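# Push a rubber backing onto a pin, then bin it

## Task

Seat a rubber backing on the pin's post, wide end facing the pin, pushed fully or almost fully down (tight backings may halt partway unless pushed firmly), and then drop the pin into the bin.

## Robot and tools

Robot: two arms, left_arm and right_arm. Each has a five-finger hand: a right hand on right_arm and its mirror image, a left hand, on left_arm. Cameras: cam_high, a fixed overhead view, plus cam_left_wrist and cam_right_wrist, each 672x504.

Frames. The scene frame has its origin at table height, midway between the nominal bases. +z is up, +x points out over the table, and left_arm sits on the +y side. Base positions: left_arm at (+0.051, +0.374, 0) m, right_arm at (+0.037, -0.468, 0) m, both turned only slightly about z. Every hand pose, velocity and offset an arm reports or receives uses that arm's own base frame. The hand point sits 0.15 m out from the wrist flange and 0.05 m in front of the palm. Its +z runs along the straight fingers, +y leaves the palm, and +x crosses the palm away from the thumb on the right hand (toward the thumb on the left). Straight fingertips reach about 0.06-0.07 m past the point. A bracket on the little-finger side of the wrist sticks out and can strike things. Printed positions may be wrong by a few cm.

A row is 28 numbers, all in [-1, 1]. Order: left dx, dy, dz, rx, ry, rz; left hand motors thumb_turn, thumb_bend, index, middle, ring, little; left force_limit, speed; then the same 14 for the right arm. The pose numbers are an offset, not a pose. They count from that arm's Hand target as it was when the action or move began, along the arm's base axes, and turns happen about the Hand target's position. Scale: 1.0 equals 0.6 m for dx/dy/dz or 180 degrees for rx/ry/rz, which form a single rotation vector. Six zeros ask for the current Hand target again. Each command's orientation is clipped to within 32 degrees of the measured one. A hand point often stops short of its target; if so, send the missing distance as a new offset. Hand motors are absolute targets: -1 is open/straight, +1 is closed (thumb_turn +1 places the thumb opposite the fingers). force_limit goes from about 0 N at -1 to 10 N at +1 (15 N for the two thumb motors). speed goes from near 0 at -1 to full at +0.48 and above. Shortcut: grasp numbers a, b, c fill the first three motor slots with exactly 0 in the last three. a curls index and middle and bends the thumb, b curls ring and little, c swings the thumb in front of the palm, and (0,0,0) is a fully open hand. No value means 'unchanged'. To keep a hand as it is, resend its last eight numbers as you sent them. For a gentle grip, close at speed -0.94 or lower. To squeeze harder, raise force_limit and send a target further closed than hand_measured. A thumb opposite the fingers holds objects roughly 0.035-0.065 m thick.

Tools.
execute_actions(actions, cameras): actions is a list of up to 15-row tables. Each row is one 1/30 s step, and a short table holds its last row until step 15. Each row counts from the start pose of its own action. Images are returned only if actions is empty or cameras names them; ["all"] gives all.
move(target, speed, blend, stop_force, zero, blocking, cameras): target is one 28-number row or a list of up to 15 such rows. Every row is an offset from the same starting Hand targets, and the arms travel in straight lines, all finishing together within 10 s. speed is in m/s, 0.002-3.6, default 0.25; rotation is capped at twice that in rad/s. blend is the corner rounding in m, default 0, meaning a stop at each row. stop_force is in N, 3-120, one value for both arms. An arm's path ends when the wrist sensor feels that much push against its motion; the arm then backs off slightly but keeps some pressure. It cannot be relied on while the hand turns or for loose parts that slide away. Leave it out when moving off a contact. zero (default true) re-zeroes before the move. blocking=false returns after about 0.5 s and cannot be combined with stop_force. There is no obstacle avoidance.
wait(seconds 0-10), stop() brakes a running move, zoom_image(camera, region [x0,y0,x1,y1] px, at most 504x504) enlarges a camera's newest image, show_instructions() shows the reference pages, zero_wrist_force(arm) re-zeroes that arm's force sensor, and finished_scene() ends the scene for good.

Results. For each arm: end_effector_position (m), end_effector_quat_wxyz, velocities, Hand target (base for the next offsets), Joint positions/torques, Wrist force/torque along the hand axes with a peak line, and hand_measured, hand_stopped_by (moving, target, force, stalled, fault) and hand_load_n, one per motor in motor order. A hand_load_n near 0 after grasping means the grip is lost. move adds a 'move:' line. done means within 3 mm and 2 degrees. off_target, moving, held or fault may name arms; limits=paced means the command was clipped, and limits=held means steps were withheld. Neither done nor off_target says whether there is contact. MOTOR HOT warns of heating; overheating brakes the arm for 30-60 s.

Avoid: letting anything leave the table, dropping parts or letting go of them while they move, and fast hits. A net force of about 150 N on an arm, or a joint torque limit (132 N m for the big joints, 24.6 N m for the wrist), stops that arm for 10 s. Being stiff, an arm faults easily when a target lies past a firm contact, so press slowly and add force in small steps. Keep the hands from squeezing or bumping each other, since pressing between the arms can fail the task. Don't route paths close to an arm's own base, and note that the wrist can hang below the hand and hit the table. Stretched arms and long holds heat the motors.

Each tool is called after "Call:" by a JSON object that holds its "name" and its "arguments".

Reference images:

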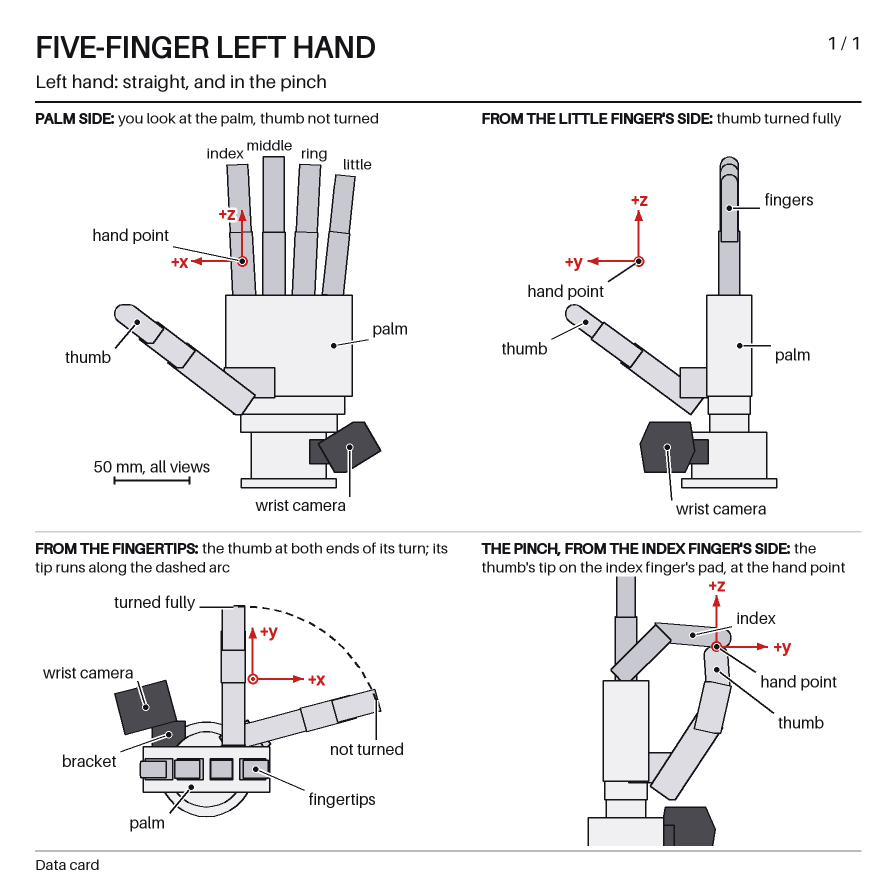

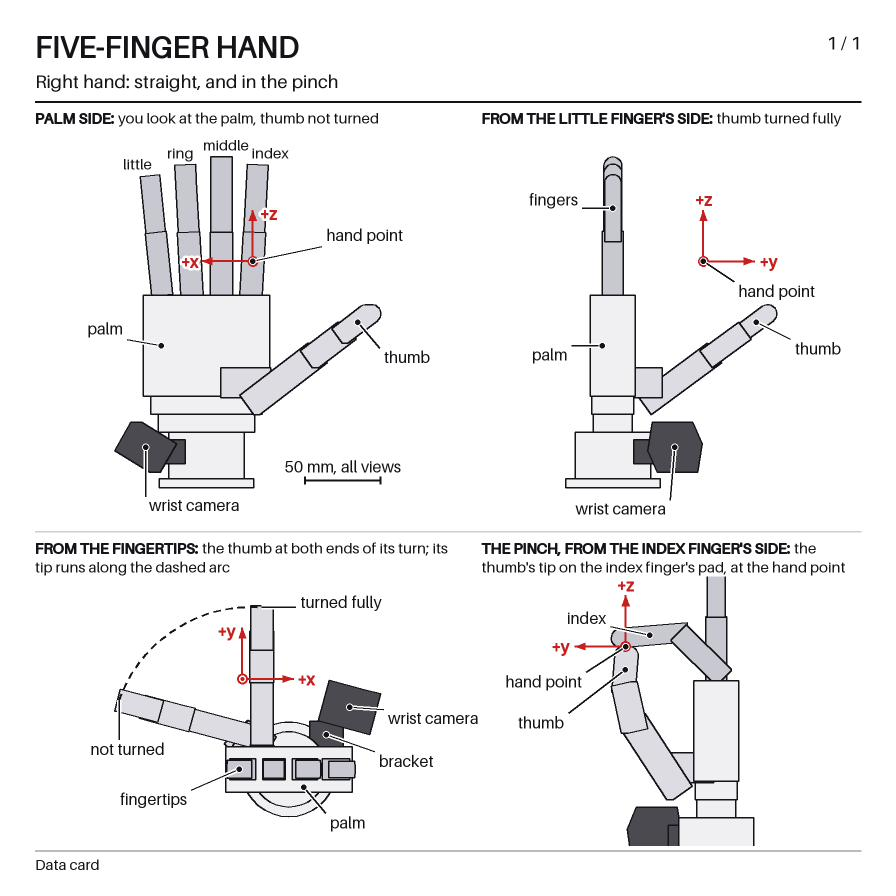

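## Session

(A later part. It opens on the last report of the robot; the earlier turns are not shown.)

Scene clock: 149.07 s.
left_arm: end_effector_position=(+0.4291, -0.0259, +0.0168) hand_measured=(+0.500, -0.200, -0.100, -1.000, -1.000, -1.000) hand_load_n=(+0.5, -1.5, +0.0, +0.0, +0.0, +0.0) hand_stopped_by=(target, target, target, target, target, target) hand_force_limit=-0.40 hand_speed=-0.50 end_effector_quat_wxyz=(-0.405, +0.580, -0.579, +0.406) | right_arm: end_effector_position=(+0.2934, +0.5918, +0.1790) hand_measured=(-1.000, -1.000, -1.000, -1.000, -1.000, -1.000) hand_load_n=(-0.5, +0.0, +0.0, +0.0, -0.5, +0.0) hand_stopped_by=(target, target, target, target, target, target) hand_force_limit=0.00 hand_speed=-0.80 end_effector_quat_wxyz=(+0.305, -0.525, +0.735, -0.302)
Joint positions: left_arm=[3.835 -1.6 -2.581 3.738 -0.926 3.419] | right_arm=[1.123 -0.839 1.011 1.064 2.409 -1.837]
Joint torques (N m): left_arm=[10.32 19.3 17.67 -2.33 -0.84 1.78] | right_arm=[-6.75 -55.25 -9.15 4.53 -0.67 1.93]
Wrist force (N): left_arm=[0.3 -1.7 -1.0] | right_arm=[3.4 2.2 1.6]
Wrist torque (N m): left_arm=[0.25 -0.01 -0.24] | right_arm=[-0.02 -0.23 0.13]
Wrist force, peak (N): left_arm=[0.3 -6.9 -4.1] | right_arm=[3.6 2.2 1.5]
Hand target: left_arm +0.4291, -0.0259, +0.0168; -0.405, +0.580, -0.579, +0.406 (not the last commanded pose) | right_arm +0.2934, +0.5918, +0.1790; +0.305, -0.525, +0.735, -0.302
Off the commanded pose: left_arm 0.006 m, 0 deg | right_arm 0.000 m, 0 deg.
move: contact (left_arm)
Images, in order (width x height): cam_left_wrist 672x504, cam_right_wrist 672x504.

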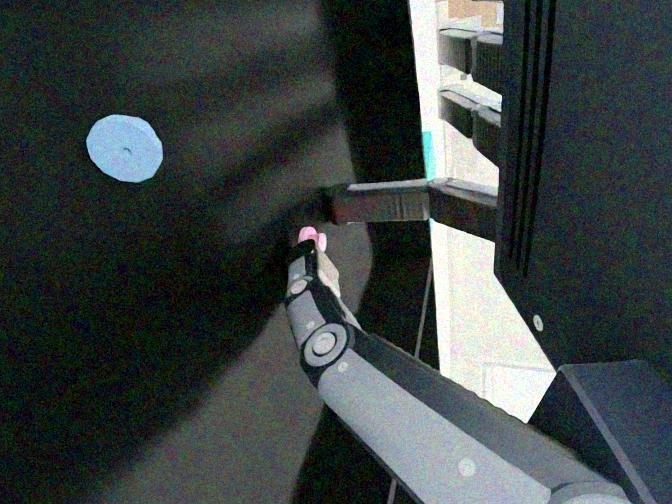

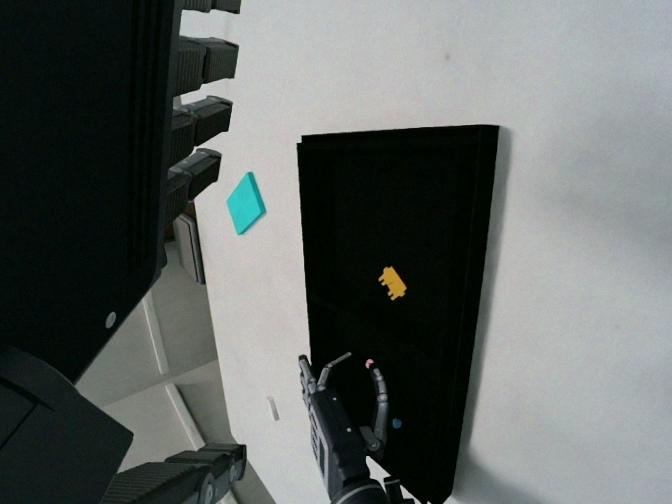

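Call:
{"name": "move", "arguments": {"target": [[0,0,0.002,0,0,0,0.5,-0.2,-0.1,-1,-1,-1,-0.8,-0.9,0,0,0,0,0,0,-1,-1,-1,-1,-1,-1,0,-0.8],[0,0,0.0021,0,0,0,0.5,-0.2,0.1,-1,-1,-1,-0.8,-0.9,0,0,0,0,0,0,-1,-1,-1,-1,-1,-1,0,-0.8]], "speed": 0.02, "cameras": ["cam_left_wrist"]}}

Call:
{"name": "zoom_image", "arguments": {"camera": "cam_left_wrist", "region": [240, 180, 360, 300]}}

Scene clock: 152.33 s.
left_arm: end_effector_position=(+0.4291, -0.0259, +0.0180) hand_measured=(+0.500, -0.200, +0.100, -1.000, -1.000, -1.000) hand_load_n=(+0.0, +0.0, +0.5, +0.0, +0.0, +0.0) hand_stopped_by=(target, target, target, target, target, target) hand_force_limit=-0.80 hand_speed=-0.90 end_effector_quat_wxyz=(-0.405, +0.580, -0.579, +0.406) | right_arm: end_effector_position=(+0.2934, +0.5918, +0.1790) hand_measured=(-1.000, -1.000, -1.000, -1.000, -1.000, -1.000) hand_load_n=(-0.5, +0.0, +0.0, +0.0, +0.0, +0.0) hand_stopped_by=(target, target, target, target, target, target) hand_force_limit=0.00 hand_speed=-0.80 end_effector_quat_wxyz=(+0.305, -0.525, +0.735, -0.302)
Joint positions: left_arm=[3.835 -1.595 -2.58 3.732 -0.926 3.419] | right_arm=[1.123 -0.839 1.011 1.064 2.409 -1.837]
Joint torques (N m): left_arm=[3.93 19.68 18 -2.3 -1.13 1.25] | right_arm=[-6.73 -55.33 -10.28 4.42 -0.56 1.88]
Wrist force (N): left_arm=[0.3 0.9 0.4] | right_arm=[3.3 2.1 1.4]
Wrist torque (N m): left_arm=[0.37 -0.04 -0.24] | right_arm=[-0.03 -0.21 0.13]
Wrist force, peak (N): left_arm=[0.3 -2.3 -1.4] | right_arm=[3.5 2.4 1.7]
Hand target: left_arm +0.4291, -0.0259, +0.0180; -0.405, +0.580, -0.579, +0.406 | right_arm +0.2934, +0.5918, +0.1790; +0.305, -0.525, +0.735, -0.302
Off the commanded pose: left_arm 0.000 m, 0 deg | right_arm 0.000 m, 0 deg.
move: done
Images, in order (width x height): cam_left_wrist 672x504.

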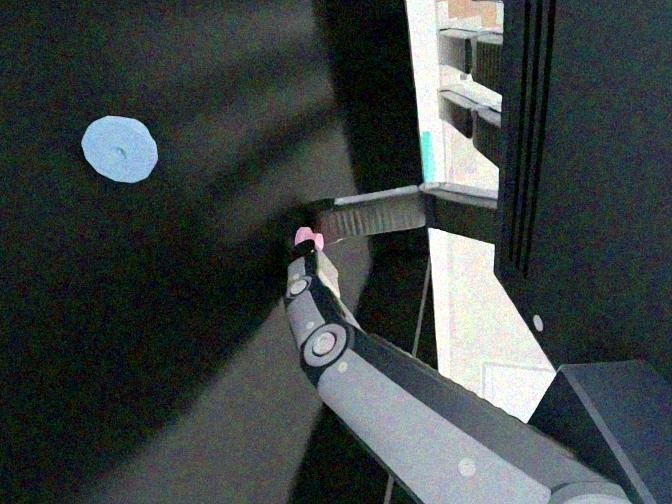

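Scaled by 4.200 from the camera's 672x504 image, which has a finer 960x720 frame.

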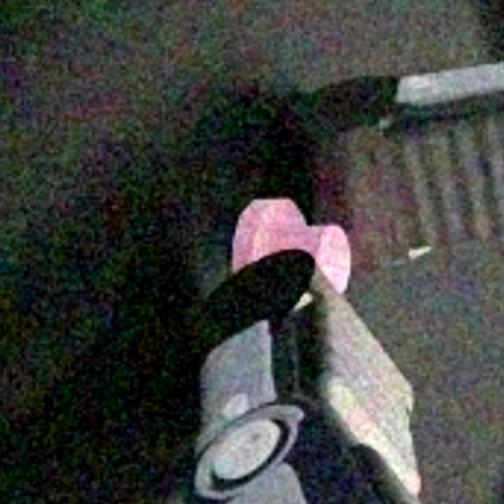

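Call:
{"name": "move", "arguments": {"target": [0,0,0,0,0,0,0.5,-0.2,0.4,-1,-1,-1,-0.6,-0.92,0,0,0,0,0,0,-1,-1,-1,-1,-1,-1,0,-0.8], "speed": 0.02, "cameras": ["cam_left_wrist"]}}

Call:
{"name": "zoom_image", "arguments": {"camera": "cam_left_wrist", "region": [240, 180, 360, 300]}}

Scene clock: 153.60 s.
left_arm: end_effector_position=(+0.4291, -0.0259, +0.0180) hand_measured=(+0.500, -0.200, +0.188, -1.000, -1.000, -1.000) hand_load_n=(+0.0, +1.5, +4.0, +0.0, -0.5, -0.5) hand_stopped_by=(target, target, force, target, target, target) hand_force_limit=-0.60 hand_speed=-0.92 end_effector_quat_wxyz=(-0.405, +0.580, -0.579, +0.406) | right_arm: end_effector_position=(+0.2934, +0.5918, +0.1790) hand_measured=(-1.000, -1.000, -1.000, -1.000, -1.000, -1.000) hand_load_n=(+0.0, +0.0, +0.0, +0.0, +0.0, +0.0) hand_stopped_by=(target, target, target, target, target, target) hand_force_limit=0.00 hand_speed=-0.80 end_effector_quat_wxyz=(+0.305, -0.525, +0.735, -0.302)
Joint positions: left_arm=[3.835 -1.595 -2.58 3.732 -0.926 3.419] | right_arm=[1.123 -0.839 1.011 1.064 2.409 -1.837]
Joint torques (N m): left_arm=[2.5 19.49 18.28 -2.33 -0.94 1.13] | right_arm=[-6.4 -54.75 -10.18 4.41 -0.64 1.84]
Wrist force (N): left_arm=[0.3 0.5 0.4] | right_arm=[3.2 2.1 1.8]
Wrist torque (N m): left_arm=[0.36 -0.03 -0.24] | right_arm=[-0.06 -0.21 0.12]
Wrist force, peak (N): left_arm=[0.5 1.0 0.5] | right_arm=[3.6 2.0 1.7]
Hand target: left_arm +0.4291, -0.0259, +0.0180; -0.405, +0.580, -0.579, +0.406 | right_arm +0.2934, +0.5918, +0.1790; +0.305, -0.525, +0.735, -0.302
Off the commanded pose: left_arm 0.000 m, 0 deg | right_arm 0.000 m, 0 deg.
move: done
Images, in order (width x height): cam_left_wrist 672x504.

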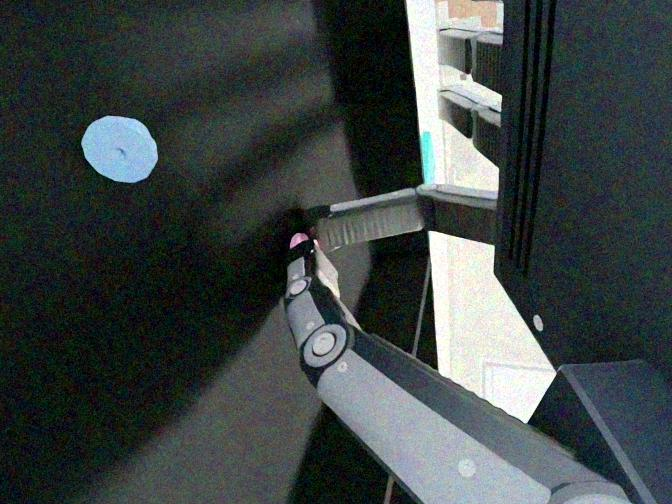

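Scaled by 4.200 from the camera's 672x504 image, which has a finer 960x720 frame.

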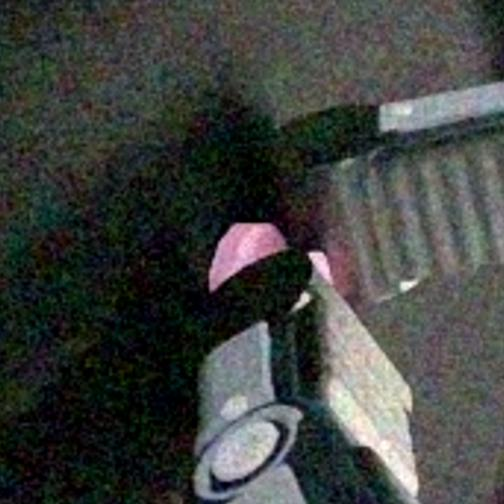

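Call:
{"name": "move", "arguments": {"target": [0,0,0.02,0,0,0,0.5,-0.2,0.4,-1,-1,-1,-0.6,-0.92,0,0,0,0,0,0,-1,-1,-1,-1,-1,-1,0,-0.8], "speed": 0.02, "cameras": ["cam_left_wrist"]}}

Call:
{"name": "zoom_image", "arguments": {"camera": "cam_left_wrist", "region": [240, 180, 360, 300]}}

Scene clock: 155.17 s.
left_arm: end_effector_position=(+0.4291, -0.0259, +0.0299) hand_measured=(+0.500, -0.200, +0.188, -1.000, -1.000, -1.000) hand_load_n=(+0.0, +1.5, +4.0, +0.0, +0.0, -0.5) hand_stopped_by=(target, target, force, target, target, target) hand_force_limit=-0.60 hand_speed=-0.92 end_effector_quat_wxyz=(-0.405, +0.580, -0.579, +0.406) | right_arm: end_effector_position=(+0.2934, +0.5918, +0.1790) hand_measured=(-1.000, -1.000, -1.000, -1.000, -1.000, -1.000) hand_load_n=(-0.5, +0.0, +0.0, +0.0, +0.0, +0.0) hand_stopped_by=(target, target, target, target, target, target) hand_force_limit=0.00 hand_speed=-0.80 end_effector_quat_wxyz=(+0.305, -0.525, +0.735, -0.302)
Joint positions: left_arm=[3.835 -1.551 -2.567 3.675 -0.926 3.418] | right_arm=[1.123 -0.839 1.011 1.064 2.409 -1.837]
Joint torques (N m): left_arm=[6.3 17.74 18.87 -2.09 1.19 1.85] | right_arm=[-6.86 -55.01 -9.99 4.49 -0.63 1.96]
Wrist force (N): left_arm=[0.2 0.7 0.5] | right_arm=[3.4 2.1 1.7]
Wrist torque (N m): left_arm=[0.33 -0.01 -0.25] | right_arm=[-0.05 -0.23 0.13]
Wrist force, peak (N): left_arm=[0.6 0.9 0.5] | right_arm=[3.4 2.3 1.8]
Hand target: left_arm +0.4291, -0.0259, +0.0300; -0.405, +0.580, -0.579, +0.406 | right_arm +0.2934, +0.5918, +0.1790; +0.305, -0.525, +0.735, -0.302
Off the commanded pose: left_arm 0.000 m, 0 deg | right_arm 0.000 m, 0 deg.
move: done
Images, in order (width x height): cam_left_wrist 672x504.

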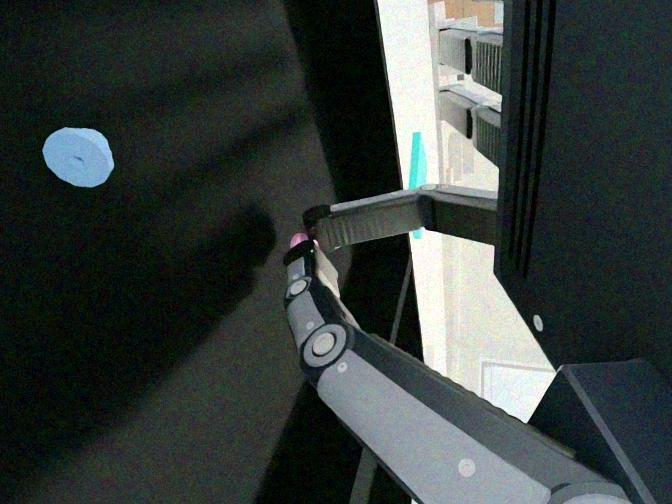

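Scaled by 4.200 from the camera's 672x504 image, which has a finer 960x720 frame.

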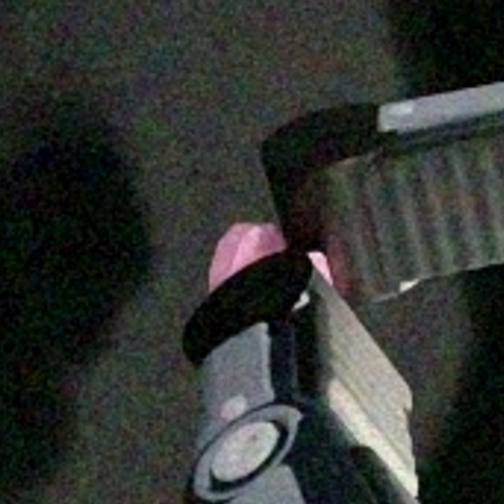

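Call:
{"name": "move", "arguments": {"target": [[0,0,0.117,0,0,0,0.5,-0.2,0.4,-1,-1,-1,-0.6,-0.92,0,-0.1667,0,0,0,0,-1,-1,-1,-1,-1,-1,0,-0.8],[-0.0385,-0.19,0.11,0,0,0,0.5,-0.2,0.4,-1,-1,-1,-0.6,-0.92,0,-0.1667,0,0,0,0,-1,-1,-1,-1,-1,-1,0,-0.8]], "speed": 0.12, "blend": 0.02, "cameras": ["all"]}}

Call:
{"name": "zoom_image", "arguments": {"camera": "cam_left_wrist", "region": [100, 180, 360, 375]}}

Call:
{"name": "zoom_image", "arguments": {"camera": "cam_right_wrist", "region": [320, 310, 460, 415]}}

Scene clock: 161.20 s.
left_arm: end_effector_position=(+0.4060, -0.1398, +0.0960) hand_measured=(+0.500, -0.200, +0.188, -1.000, -1.000, -1.000) hand_load_n=(+0.0, +1.5, +4.0, +0.0, -0.5, +0.0) hand_stopped_by=(target, target, force, target, target, target) hand_force_limit=-0.60 hand_speed=-0.92 end_effector_quat_wxyz=(-0.405, +0.580, -0.579, +0.406) | right_arm: end_effector_position=(+0.2934, +0.4918, +0.1790) hand_measured=(-1.000, -1.000, -1.000, -1.000, -1.000, -1.000) hand_load_n=(+0.0, +0.0, +0.0, +0.0, +0.0, +0.0) hand_stopped_by=(target, target, target, target, target, target) hand_force_limit=0.00 hand_speed=-0.80 end_effector_quat_wxyz=(+0.305, -0.525, +0.735, -0.302)
Joint positions: left_arm=[3.275 -1.341 -2.473 3.461 -1.445 3.187] | right_arm=[1.033 -1.098 1.411 0.833 2.375 -1.96]
Joint torques (N m): left_arm=[-12.01 1 23.93 3.26 -1.56 -1.98] | right_arm=[-6.67 -45.66 -9.29 -0.48 -0.78 -1.73]
Wrist force (N): left_arm=[0.2 0.4 1.0] | right_arm=[2.8 2.1 1.3]
Wrist torque (N m): left_arm=[0.27 -0.06 -0.05] | right_arm=[-0.08 -0.16 0.19]
Wrist force, peak (N): left_arm=[0.6 0.6 1.1] | right_arm=[3.6 2.2 1.7]
Hand target: left_arm +0.4060, -0.1399, +0.0960; -0.405, +0.580, -0.579, +0.406 | right_arm +0.2934, +0.4918, +0.1790; +0.305, -0.525, +0.735, -0.302
Off the commanded pose: left_arm 0.000 m, 0 deg | right_arm 0.000 m, 0 deg.
move: done

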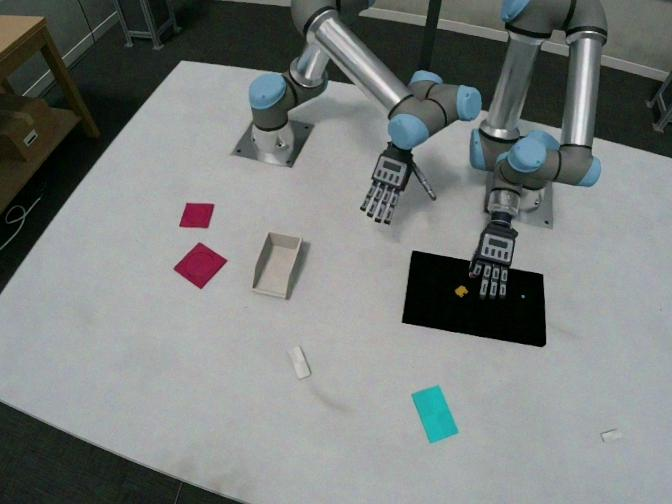

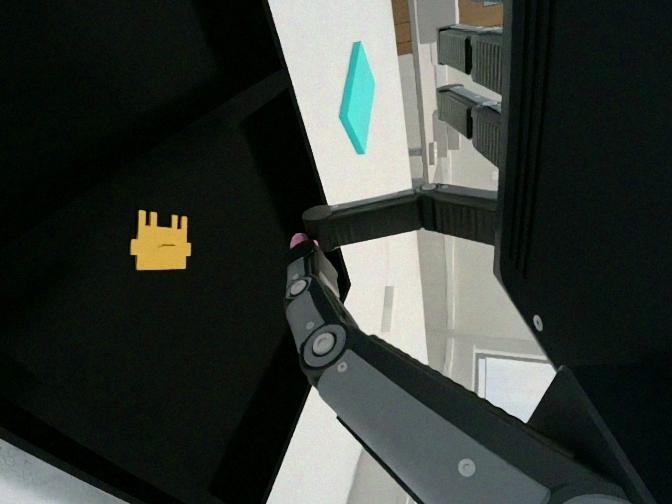

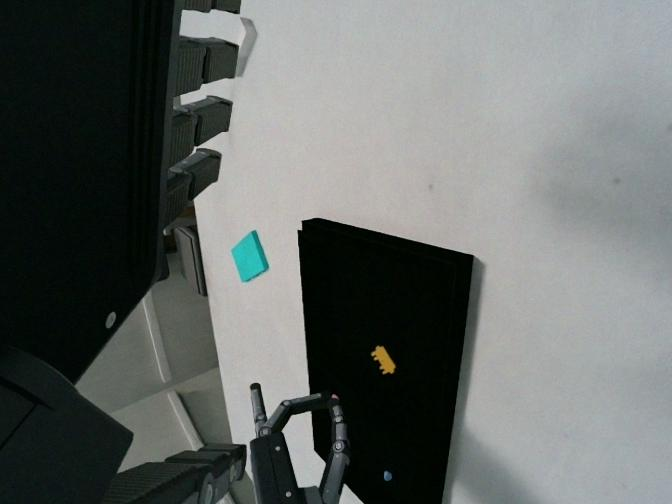

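Scaled by 1.938 from the camera's 672x504 image, which has a finer 960x720 frame.

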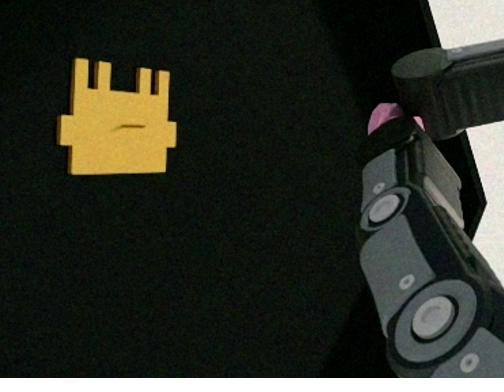

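Scaled by 3.600 from the camera's 672x504 image, which has a finer 960x720 frame.

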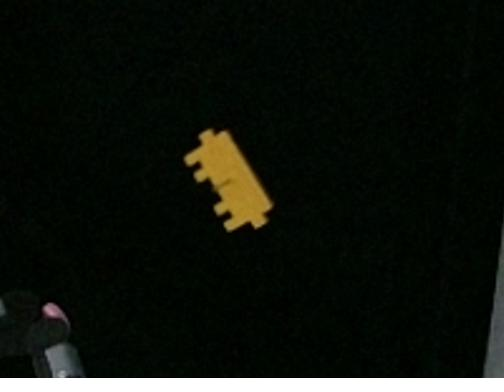

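Call:
{"name": "zoom_image", "arguments": {"camera": "cam_left_wrist", "region": [125, 200, 195, 280]}}

Call:
{"name": "zoom_image", "arguments": {"camera": "cam_left_wrist", "region": [270, 190, 350, 270]}}

Call:
{"name": "zoom_image", "arguments": {"camera": "cam_right_wrist", "region": [310, 330, 410, 430]}}

Scaled by 6.300 from the camera's 672x504 image, which has a finer 960x720 frame.

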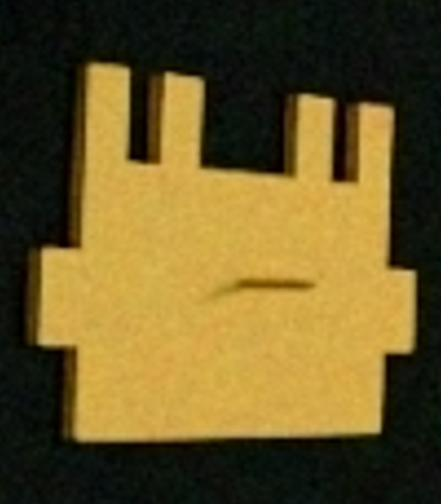

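Scaled by 6.300 from the camera's 672x504 image, which has a finer 960x720 frame.

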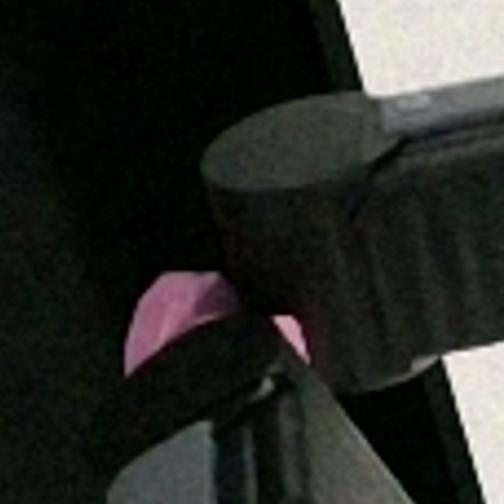

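Scaled by 5.040 from the camera's 672x504 image, which has a finer 960x720 frame.

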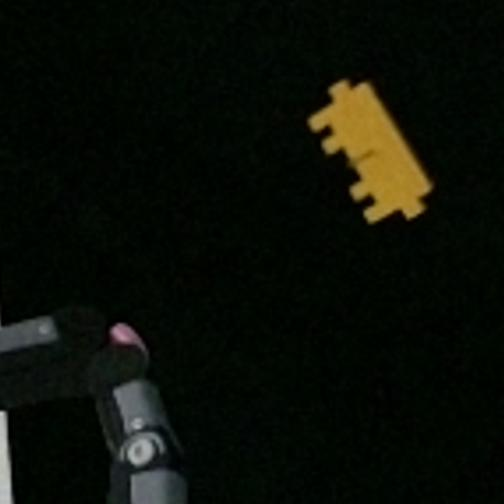

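Call:
{"name": "move", "arguments": {"target": [0.0033,0,-0.1,0,0,0,0.5,-0.2,0.4,-1,-1,-1,-0.6,-0.92,0,0,0,0,0,0,-1,-1,-1,-1,-1,-1,0,-0.8], "speed": 0.1, "cameras": ["cam_left_wrist","cam_right_wrist"]}}

Call:
{"name": "zoom_image", "arguments": {"camera": "cam_left_wrist", "region": [230, 190, 350, 310]}}

Call:
{"name": "zoom_image", "arguments": {"camera": "cam_right_wrist", "region": [330, 320, 410, 400]}}

Scene clock: 167.40 s.
left_arm: end_effector_position=(+0.4079, -0.1399, +0.0361) hand_measured=(+0.500, -0.200, +0.188, -1.000, -1.000, -1.000) hand_load_n=(+0.0, +1.5, +4.0, +0.0, +0.0, +0.0) hand_stopped_by=(target, target, force, target, target, target) hand_force_limit=-0.60 hand_speed=-0.92 end_effector_quat_wxyz=(-0.405, +0.580, -0.579, +0.406) | right_arm: end_effector_position=(+0.2934, +0.4918, +0.1790) hand_measured=(-1.000, -1.000, -1.000, -1.000, -1.000, -1.000) hand_load_n=(+0.0, +0.0, +0.0, +0.0, +0.0, +0.0) hand_stopped_by=(target, target, target, target, target, target) hand_force_limit=0.00 hand_speed=-0.80 end_effector_quat_wxyz=(+0.305, -0.525, +0.735, -0.302)
Joint positions: left_arm=[3.273 -1.52 -2.554 3.721 -1.447 3.186] | right_arm=[1.033 -1.098 1.411 0.833 2.375 -1.96]
Joint torques (N m): left_arm=[-11.6 3.39 1.33 3.28 -1.71 -1.77] | right_arm=[-6.71 -46.21 -9.17 -0.47 -0.77 -1.66]
Wrist force (N): left_arm=[0.4 1.2 0.7] | right_arm=[2.9 2.1 1.2]
Wrist torque (N m): left_arm=[0.44 -0.10 -0.08] | right_arm=[-0.07 -0.17 0.19]
Wrist force, peak (N): left_arm=[0.1 2.0 0.7] | right_arm=[3.0 2.2 1.5]
Hand target: left_arm +0.4080, -0.1399, +0.0360; -0.405, +0.580, -0.579, +0.406 | right_arm +0.2934, +0.4918, +0.1790; +0.305, -0.525, +0.735, -0.302
Off the commanded pose: left_arm 0.000 m, 0 deg | right_arm 0.000 m, 0 deg.
move: done
Images, in order (width x height): cam_left_wrist 672x504, cam_right_wrist 672x504.

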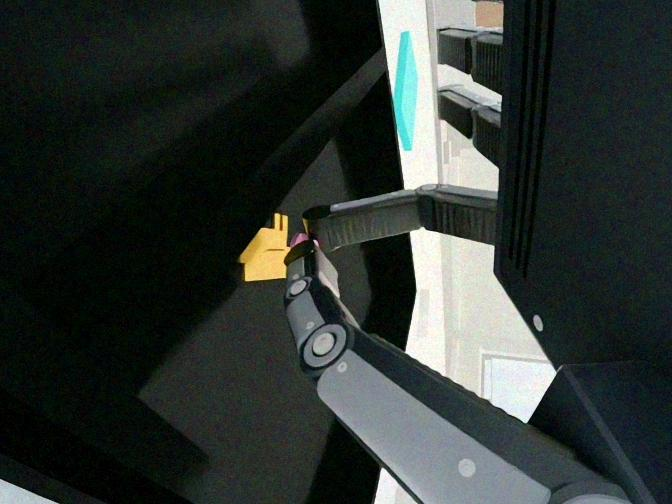

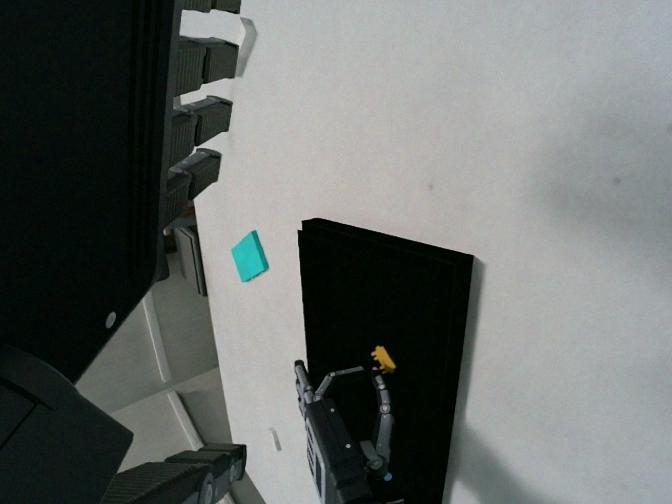

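Scaled by 4.200 from the camera's 672x504 image, which has a finer 960x720 frame.

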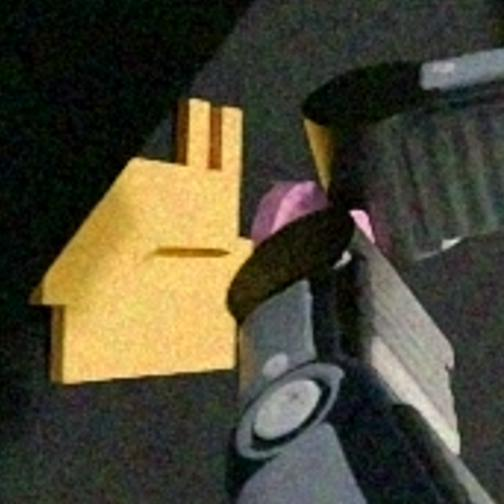

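Scaled by 6.300 from the camera's 672x504 image, which has a finer 960x720 frame.

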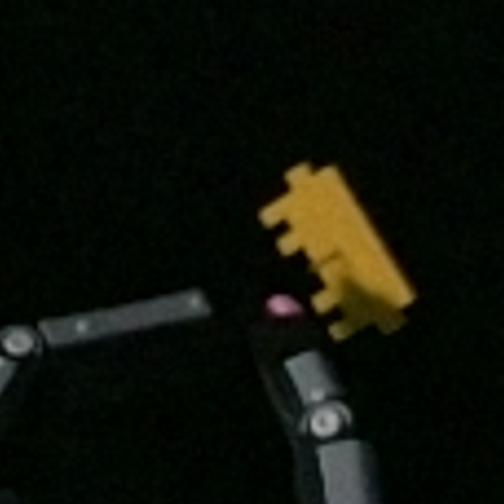

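Call:
{"name": "zoom_image", "arguments": {"camera": "cam_right_wrist", "region": [360, 345, 400, 385]}}

Call:
{"name": "zoom_image", "arguments": {"camera": "cam_left_wrist", "region": [260, 220, 330, 280]}}

Scaled by 12.600 from the camera's 672x504 image, which has a finer 960x720 frame.

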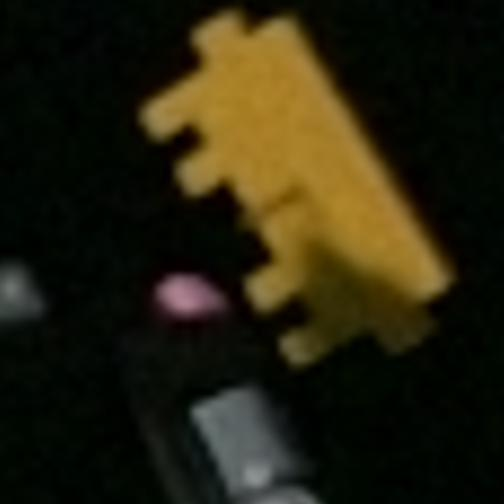

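Scaled by 7.200 from the camera's 672x504 image, which has a finer 960x720 frame.

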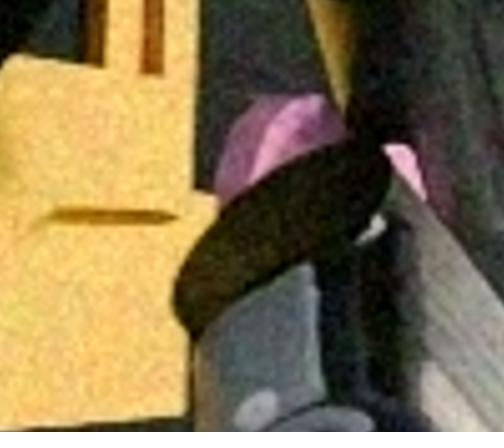

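Call:
{"name": "move", "arguments": {"target": [0.0053,-0.0047,-0.0105,0,0,0,0.5,-0.2,0.4,-1,-1,-1,-0.6,-0.92,0,0,0,0,0,0,-1,-1,-1,-1,-1,-1,0,-0.8], "speed": 0.03, "cameras": ["cam_left_wrist","cam_right_wrist"]}}

Call:
{"name": "zoom_image", "arguments": {"camera": "cam_left_wrist", "region": [260, 220, 330, 290]}}

Call:
{"name": "zoom_image", "arguments": {"camera": "cam_right_wrist", "region": [360, 345, 400, 385]}}

Scene clock: 175.67 s.
left_arm: end_effector_position=(+0.4111, -0.1427, +0.0298) hand_measured=(+0.500, -0.200, +0.188, -1.000, -1.000, -1.000) hand_load_n=(+0.0, +1.5, +4.0, +0.0, +0.0, +0.0) hand_stopped_by=(target, target, force, target, target, target) hand_force_limit=-0.60 hand_speed=-0.92 end_effector_quat_wxyz=(-0.405, +0.580, -0.579, +0.406) | right_arm: end_effector_position=(+0.2934, +0.4918, +0.1790) hand_measured=(-1.000, -1.000, -1.000, -1.000, -1.000, -1.000) hand_load_n=(+0.0, +0.0, +0.0, +0.0, +0.0, +0.0) hand_stopped_by=(target, target, target, target, target, target) hand_force_limit=0.00 hand_speed=-0.80 end_effector_quat_wxyz=(+0.305, -0.525, +0.735, -0.302)
Joint positions: left_arm=[3.255 -1.554 -2.55 3.751 -1.464 3.18] | right_arm=[1.033 -1.098 1.411 0.833 2.375 -1.96]
Joint torques (N m): left_arm=[-11.04 4.11 20.22 3.32 -1.47 -1.6] | right_arm=[-6.61 -46.06 -8.83 -0.43 -0.84 -1.68]
Wrist force (N): left_arm=[0.6 0.9 0.7] | right_arm=[3.0 1.9 1.5]
Wrist torque (N m): left_arm=[0.38 -0.14 -0.06] | right_arm=[-0.12 -0.20 0.19]
Wrist force, peak (N): left_arm=[0.3 1.4 0.8] | right_arm=[3.2 2.1 1.2]
Hand target: left_arm +0.4111, -0.1427, +0.0297; -0.405, +0.580, -0.579, +0.406 | right_arm +0.2934, +0.4918, +0.1790; +0.305, -0.525, +0.735, -0.302
Off the commanded pose: left_arm 0.000 m, 0 deg | right_arm 0.000 m, 0 deg.
move: done
Images, in order (width x height): cam_left_wrist 672x504, cam_right_wrist 672x504.

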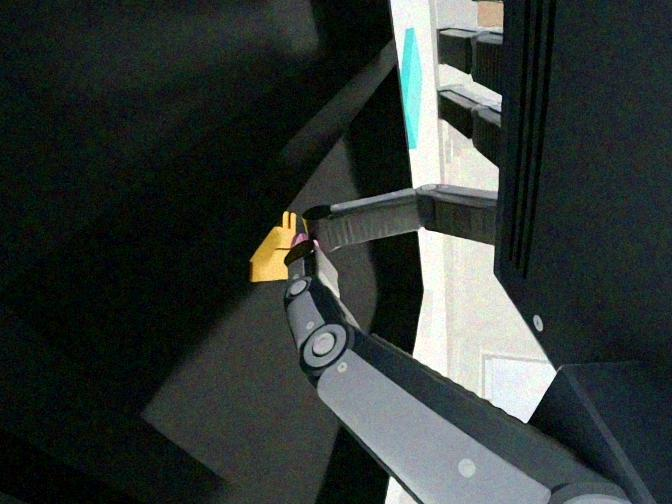

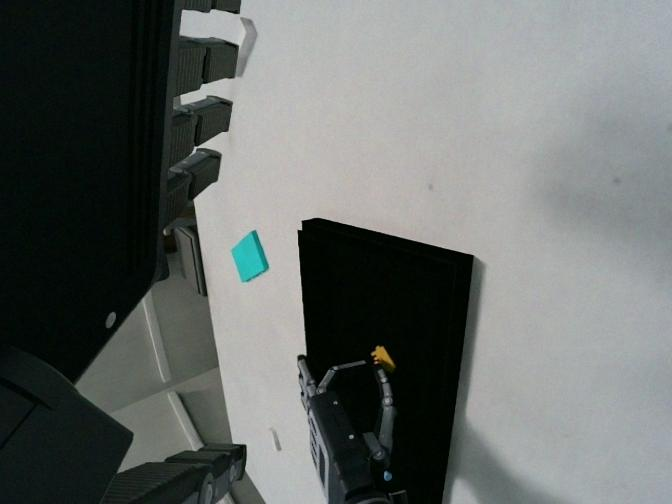

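Scaled by 7.200 from the camera's 672x504 image, which has a finer 960x720 frame.

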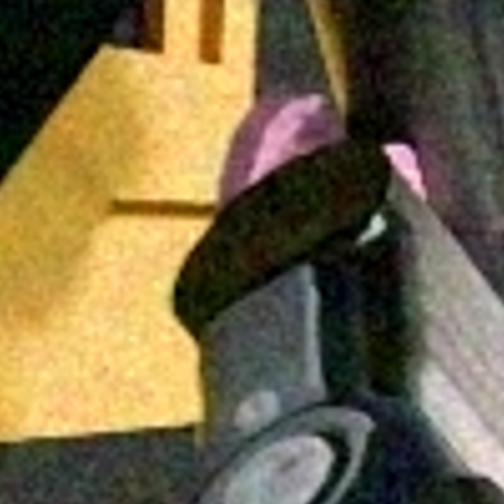

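Scaled by 12.600 from the camera's 672x504 image, which has a finer 960x720 frame.

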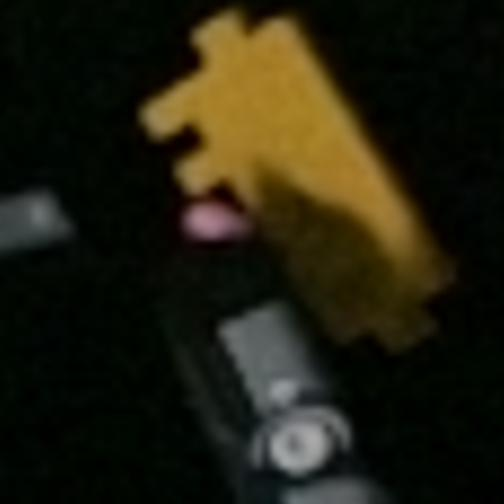

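Call:
{"name": "move", "arguments": {"target": [0,0,0,0,0,0,0.5,-0.2,0.4,-1,-1,-1,-0.6,-0.92,0.156,0.0887,-0.1367,0.0011,-0.1243,0.3959,-1,-1,-1,-1,-1,-1,0,-0.8], "speed": 0.25, "cameras": ["all"]}}

Scene clock: 185.83 s.
left_arm: end_effector_position=(+0.4111, -0.1427, +0.0297) hand_measured=(+0.500, -0.200, +0.188, -1.000, -1.000, -1.000) hand_load_n=(+0.0, +1.5, +4.0, +0.0, +0.0, +0.0) hand_stopped_by=(target, target, force, target, target, target) hand_force_limit=-0.60 hand_speed=-0.92 end_effector_quat_wxyz=(-0.405, +0.580, -0.579, +0.406) | right_arm: end_effector_position=(+0.3869, +0.5450, +0.0970) hand_measured=(-1.000, -1.000, -1.000, -1.000, -1.000, -1.000) hand_load_n=(+0.0, +0.0, +0.0, +0.0, +0.0, +0.0) hand_stopped_by=(target, target, target, target, target, target) hand_force_limit=0.00 hand_speed=-0.80 end_effector_quat_wxyz=(-0.552, +0.787, -0.226, +0.157)
Joint positions: left_arm=[3.255 -1.554 -2.55 3.752 -1.464 3.18] | right_arm=[0.563 -1.196 1.812 -0.232 1.149 -3.304]
Joint torques (N m): left_arm=[-11.37 4.24 19.41 3.22 -1.72 -1.78] | right_arm=[-8.02 -22.33 -32.01 1.94 -1.9 -1.72]
Wrist force (N): left_arm=[0.3 0.7 0.3] | right_arm=[3.1 2.5 0.5]
Wrist torque (N m): left_arm=[0.38 -0.11 -0.07] | right_arm=[0.03 -0.26 0.24]
Wrist force, peak (N): left_arm=[0.6 1.3 0.5] | right_arm=[3.8 3.1 0.6]
Hand target: left_arm +0.4111, -0.1427, +0.0297; -0.405, +0.580, -0.579, +0.406 | right_arm +0.3870, +0.5450, +0.0970; -0.552, +0.787, -0.226, +0.157
Off the commanded pose: left_arm 0.000 m, 0 deg | right_arm 0.000 m, 0 deg.
move: done

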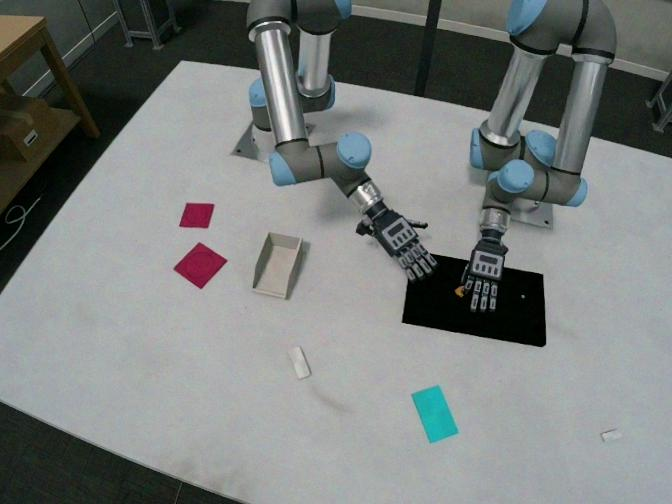

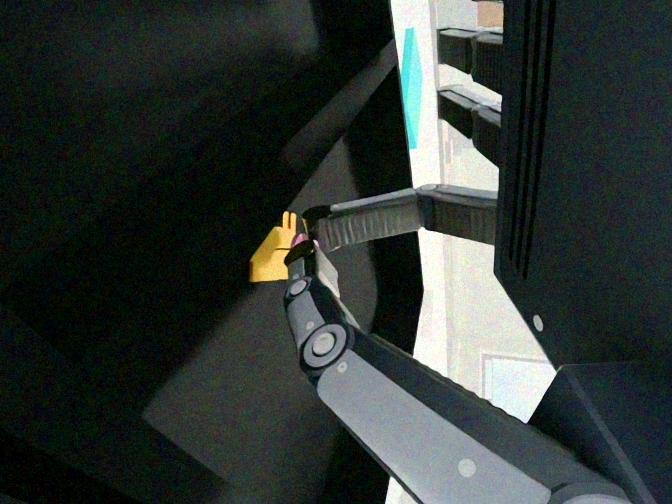

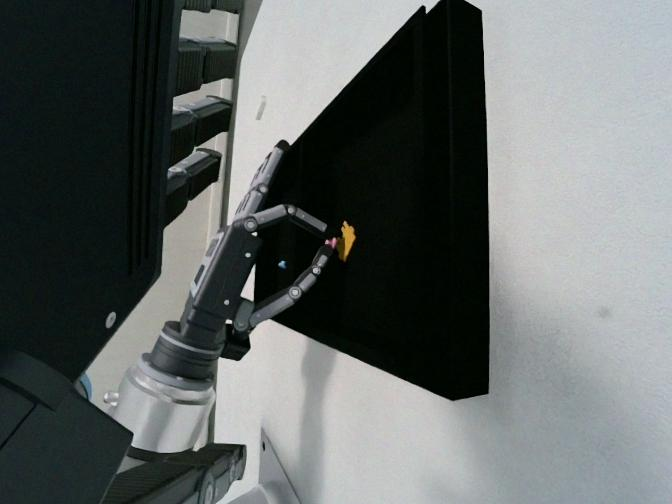

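Excellent view. Zoom in.

Call:
{"name": "zoom_image", "arguments": {"camera": "cam_right_wrist", "region": [310, 210, 370, 270]}}

Call:
{"name": "zoom_image", "arguments": {"camera": "cam_right_wrist", "region": [322, 225, 352, 255]}}

Scaled by 8.400 from the camera's 672x504 image, which has a finer 960x720 frame.

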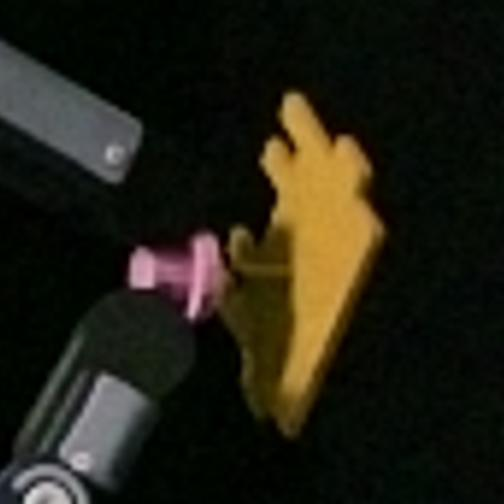

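Scaled by 16.800 from the camera's 672x504 image, which has a finer 960x720 frame.

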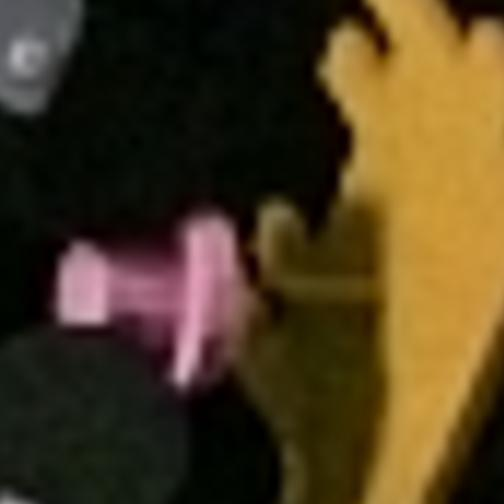

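Call:
{"name": "move", "arguments": {"target": [0.0012,-0.0009,0,0,0,0,0.5,-0.2,0.4,-1,-1,-1,-0.6,-0.92,0,0,0,0,0,0,-1,-1,-1,-1,-1,-1,0,-0.8], "speed": 0.02}}

Call:
{"name": "move", "arguments": {"target": [0,0,-0.0165,0,0,0,0.5,-0.2,0.4,-1,-1,-1,-0.6,-0.92,0,0,0,0,0,0,-1,-1,-1,-1,-1,-1,0,-0.8], "speed": 0.006, "stop_force": 4, "cameras": ["cam_left_wrist","cam_right_wrist"]}}

Call:
{"name": "zoom_image", "arguments": {"camera": "cam_left_wrist", "region": [260, 220, 330, 290]}}

Call:
{"name": "zoom_image", "arguments": {"camera": "cam_right_wrist", "region": [322, 225, 352, 255]}}

Scene clock: 188.63 s.
left_arm: end_effector_position=(+0.4118, -0.1432, +0.0297) hand_measured=(+0.500, -0.200, +0.188, -1.000, -1.000, -1.000) hand_load_n=(+0.0, +1.5, +4.0, +0.0, +0.0, +0.0) hand_stopped_by=(target, target, force, target, target, target) hand_force_limit=-0.60 hand_speed=-0.92 end_effector_quat_wxyz=(-0.405, +0.580, -0.579, +0.406) | right_arm: end_effector_position=(+0.3870, +0.5450, +0.0970) hand_measured=(-1.000, -1.000, -1.000, -1.000, -1.000, -1.000) hand_load_n=(-0.5, +0.0, +0.0, +0.0, +0.0, +0.0) hand_stopped_by=(target, target, target, target, target, target) hand_force_limit=0.00 hand_speed=-0.80 end_effector_quat_wxyz=(-0.552, +0.787, -0.226, +0.157)
Joint positions: left_arm=[3.252 -1.557 -2.547 3.752 -1.467 3.179] | right_arm=[0.562 -1.196 1.812 -0.231 1.149 -3.304]
Joint torques (N m): left_arm=[-10.62 5.53 18.92 3.2 -1.98 -1.96] | right_arm=[-7.2 -21.56 -30.34 1.92 -2.12 -1.66]
Wrist force (N): left_arm=[0.1 0.8 0.6] | right_arm=[3.0 2.6 0.5]
Wrist torque (N m): left_arm=[0.38 -0.07 -0.09] | right_arm=[0.04 -0.23 0.24]
Wrist force, peak (N): left_arm=[0.6 1.1 1.0] | right_arm=[3.3 2.8 0.6]
Hand target: left_arm +0.4119, -0.1432, +0.0297; -0.405, +0.580, -0.579, +0.406 | right_arm +0.3870, +0.5450, +0.0970; -0.552, +0.787, -0.226, +0.157
Off the commanded pose: left_arm 0.000 m, 0 deg | right_arm 0.000 m, 0 deg.
move: done

Scene clock: 190.57 s.
left_arm: end_effector_position=(+0.4119, -0.1432, +0.0259) hand_measured=(+0.500, -0.200, +0.188, -1.000, -1.000, -1.000) hand_load_n=(+0.0, +1.0, +4.5, +0.0, -0.5, +0.0) hand_stopped_by=(target, target, force, target, target, target) hand_force_limit=-0.60 hand_speed=-0.92 end_effector_quat_wxyz=(-0.405, +0.580, -0.579, +0.406) | right_arm: end_effector_position=(+0.3870, +0.5450, +0.0970) hand_measured=(-1.000, -1.000, -1.000, -1.000, -1.000, -1.000) hand_load_n=(-0.5, +0.0, +0.0, +0.0, +0.0, +0.0) hand_stopped_by=(target, target, target, target, target, target) hand_force_limit=0.00 hand_speed=-0.80 end_effector_quat_wxyz=(-0.552, +0.787, -0.226, +0.157)
Joint positions: left_arm=[3.252 -1.57 -2.551 3.769 -1.467 3.179] | right_arm=[0.562 -1.196 1.812 -0.231 1.149 -3.304]
Joint torques (N m): left_arm=[-11.01 18.88 18.67 -2.32 -1.25 -1.57] | right_arm=[-6.91 -21.12 -30.55 2.01 -2.21 -1.64]
Wrist force (N): left_arm=[0.3 -1.8 0.1] | right_arm=[3.2 2.6 0.6]
Wrist torque (N m): left_arm=[0.36 -0.07 -0.08] | right_arm=[0.04 -0.27 0.25]
Wrist force, peak (N): left_arm=[0.4 -4.6 -0.5] | right_arm=[3.1 3.0 0.4]
Hand target: left_arm +0.4119, -0.1432, +0.0259; -0.405, +0.580, -0.579, +0.406 (not the last commanded pose) | right_arm +0.3870, +0.5450, +0.0970; -0.552, +0.787, -0.226, +0.157
Off the commanded pose: left_arm 0.006 m, 0 deg | right_arm 0.000 m, 0 deg.
move: contact (left_arm)
Images, in order (width x height): cam_left_wrist 672x504, cam_right_wrist 672x504.

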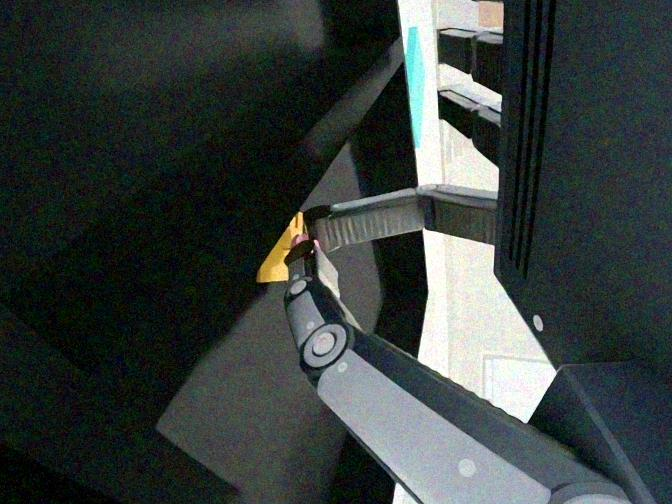

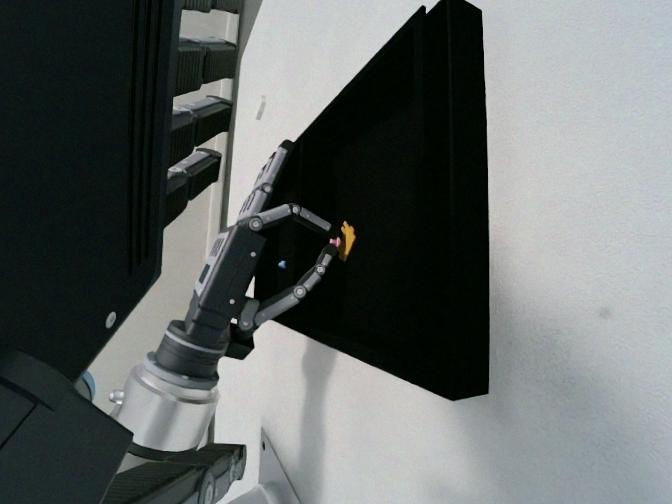

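Scaled by 7.200 from the camera's 672x504 image, which has a finer 960x720 frame.

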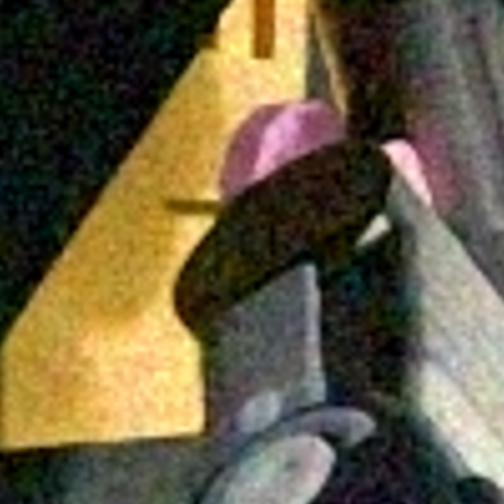

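Scaled by 16.800 from the camera's 672x504 image, which has a finer 960x720 frame.

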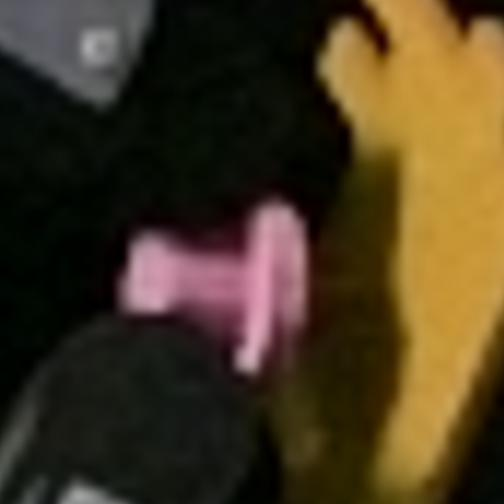

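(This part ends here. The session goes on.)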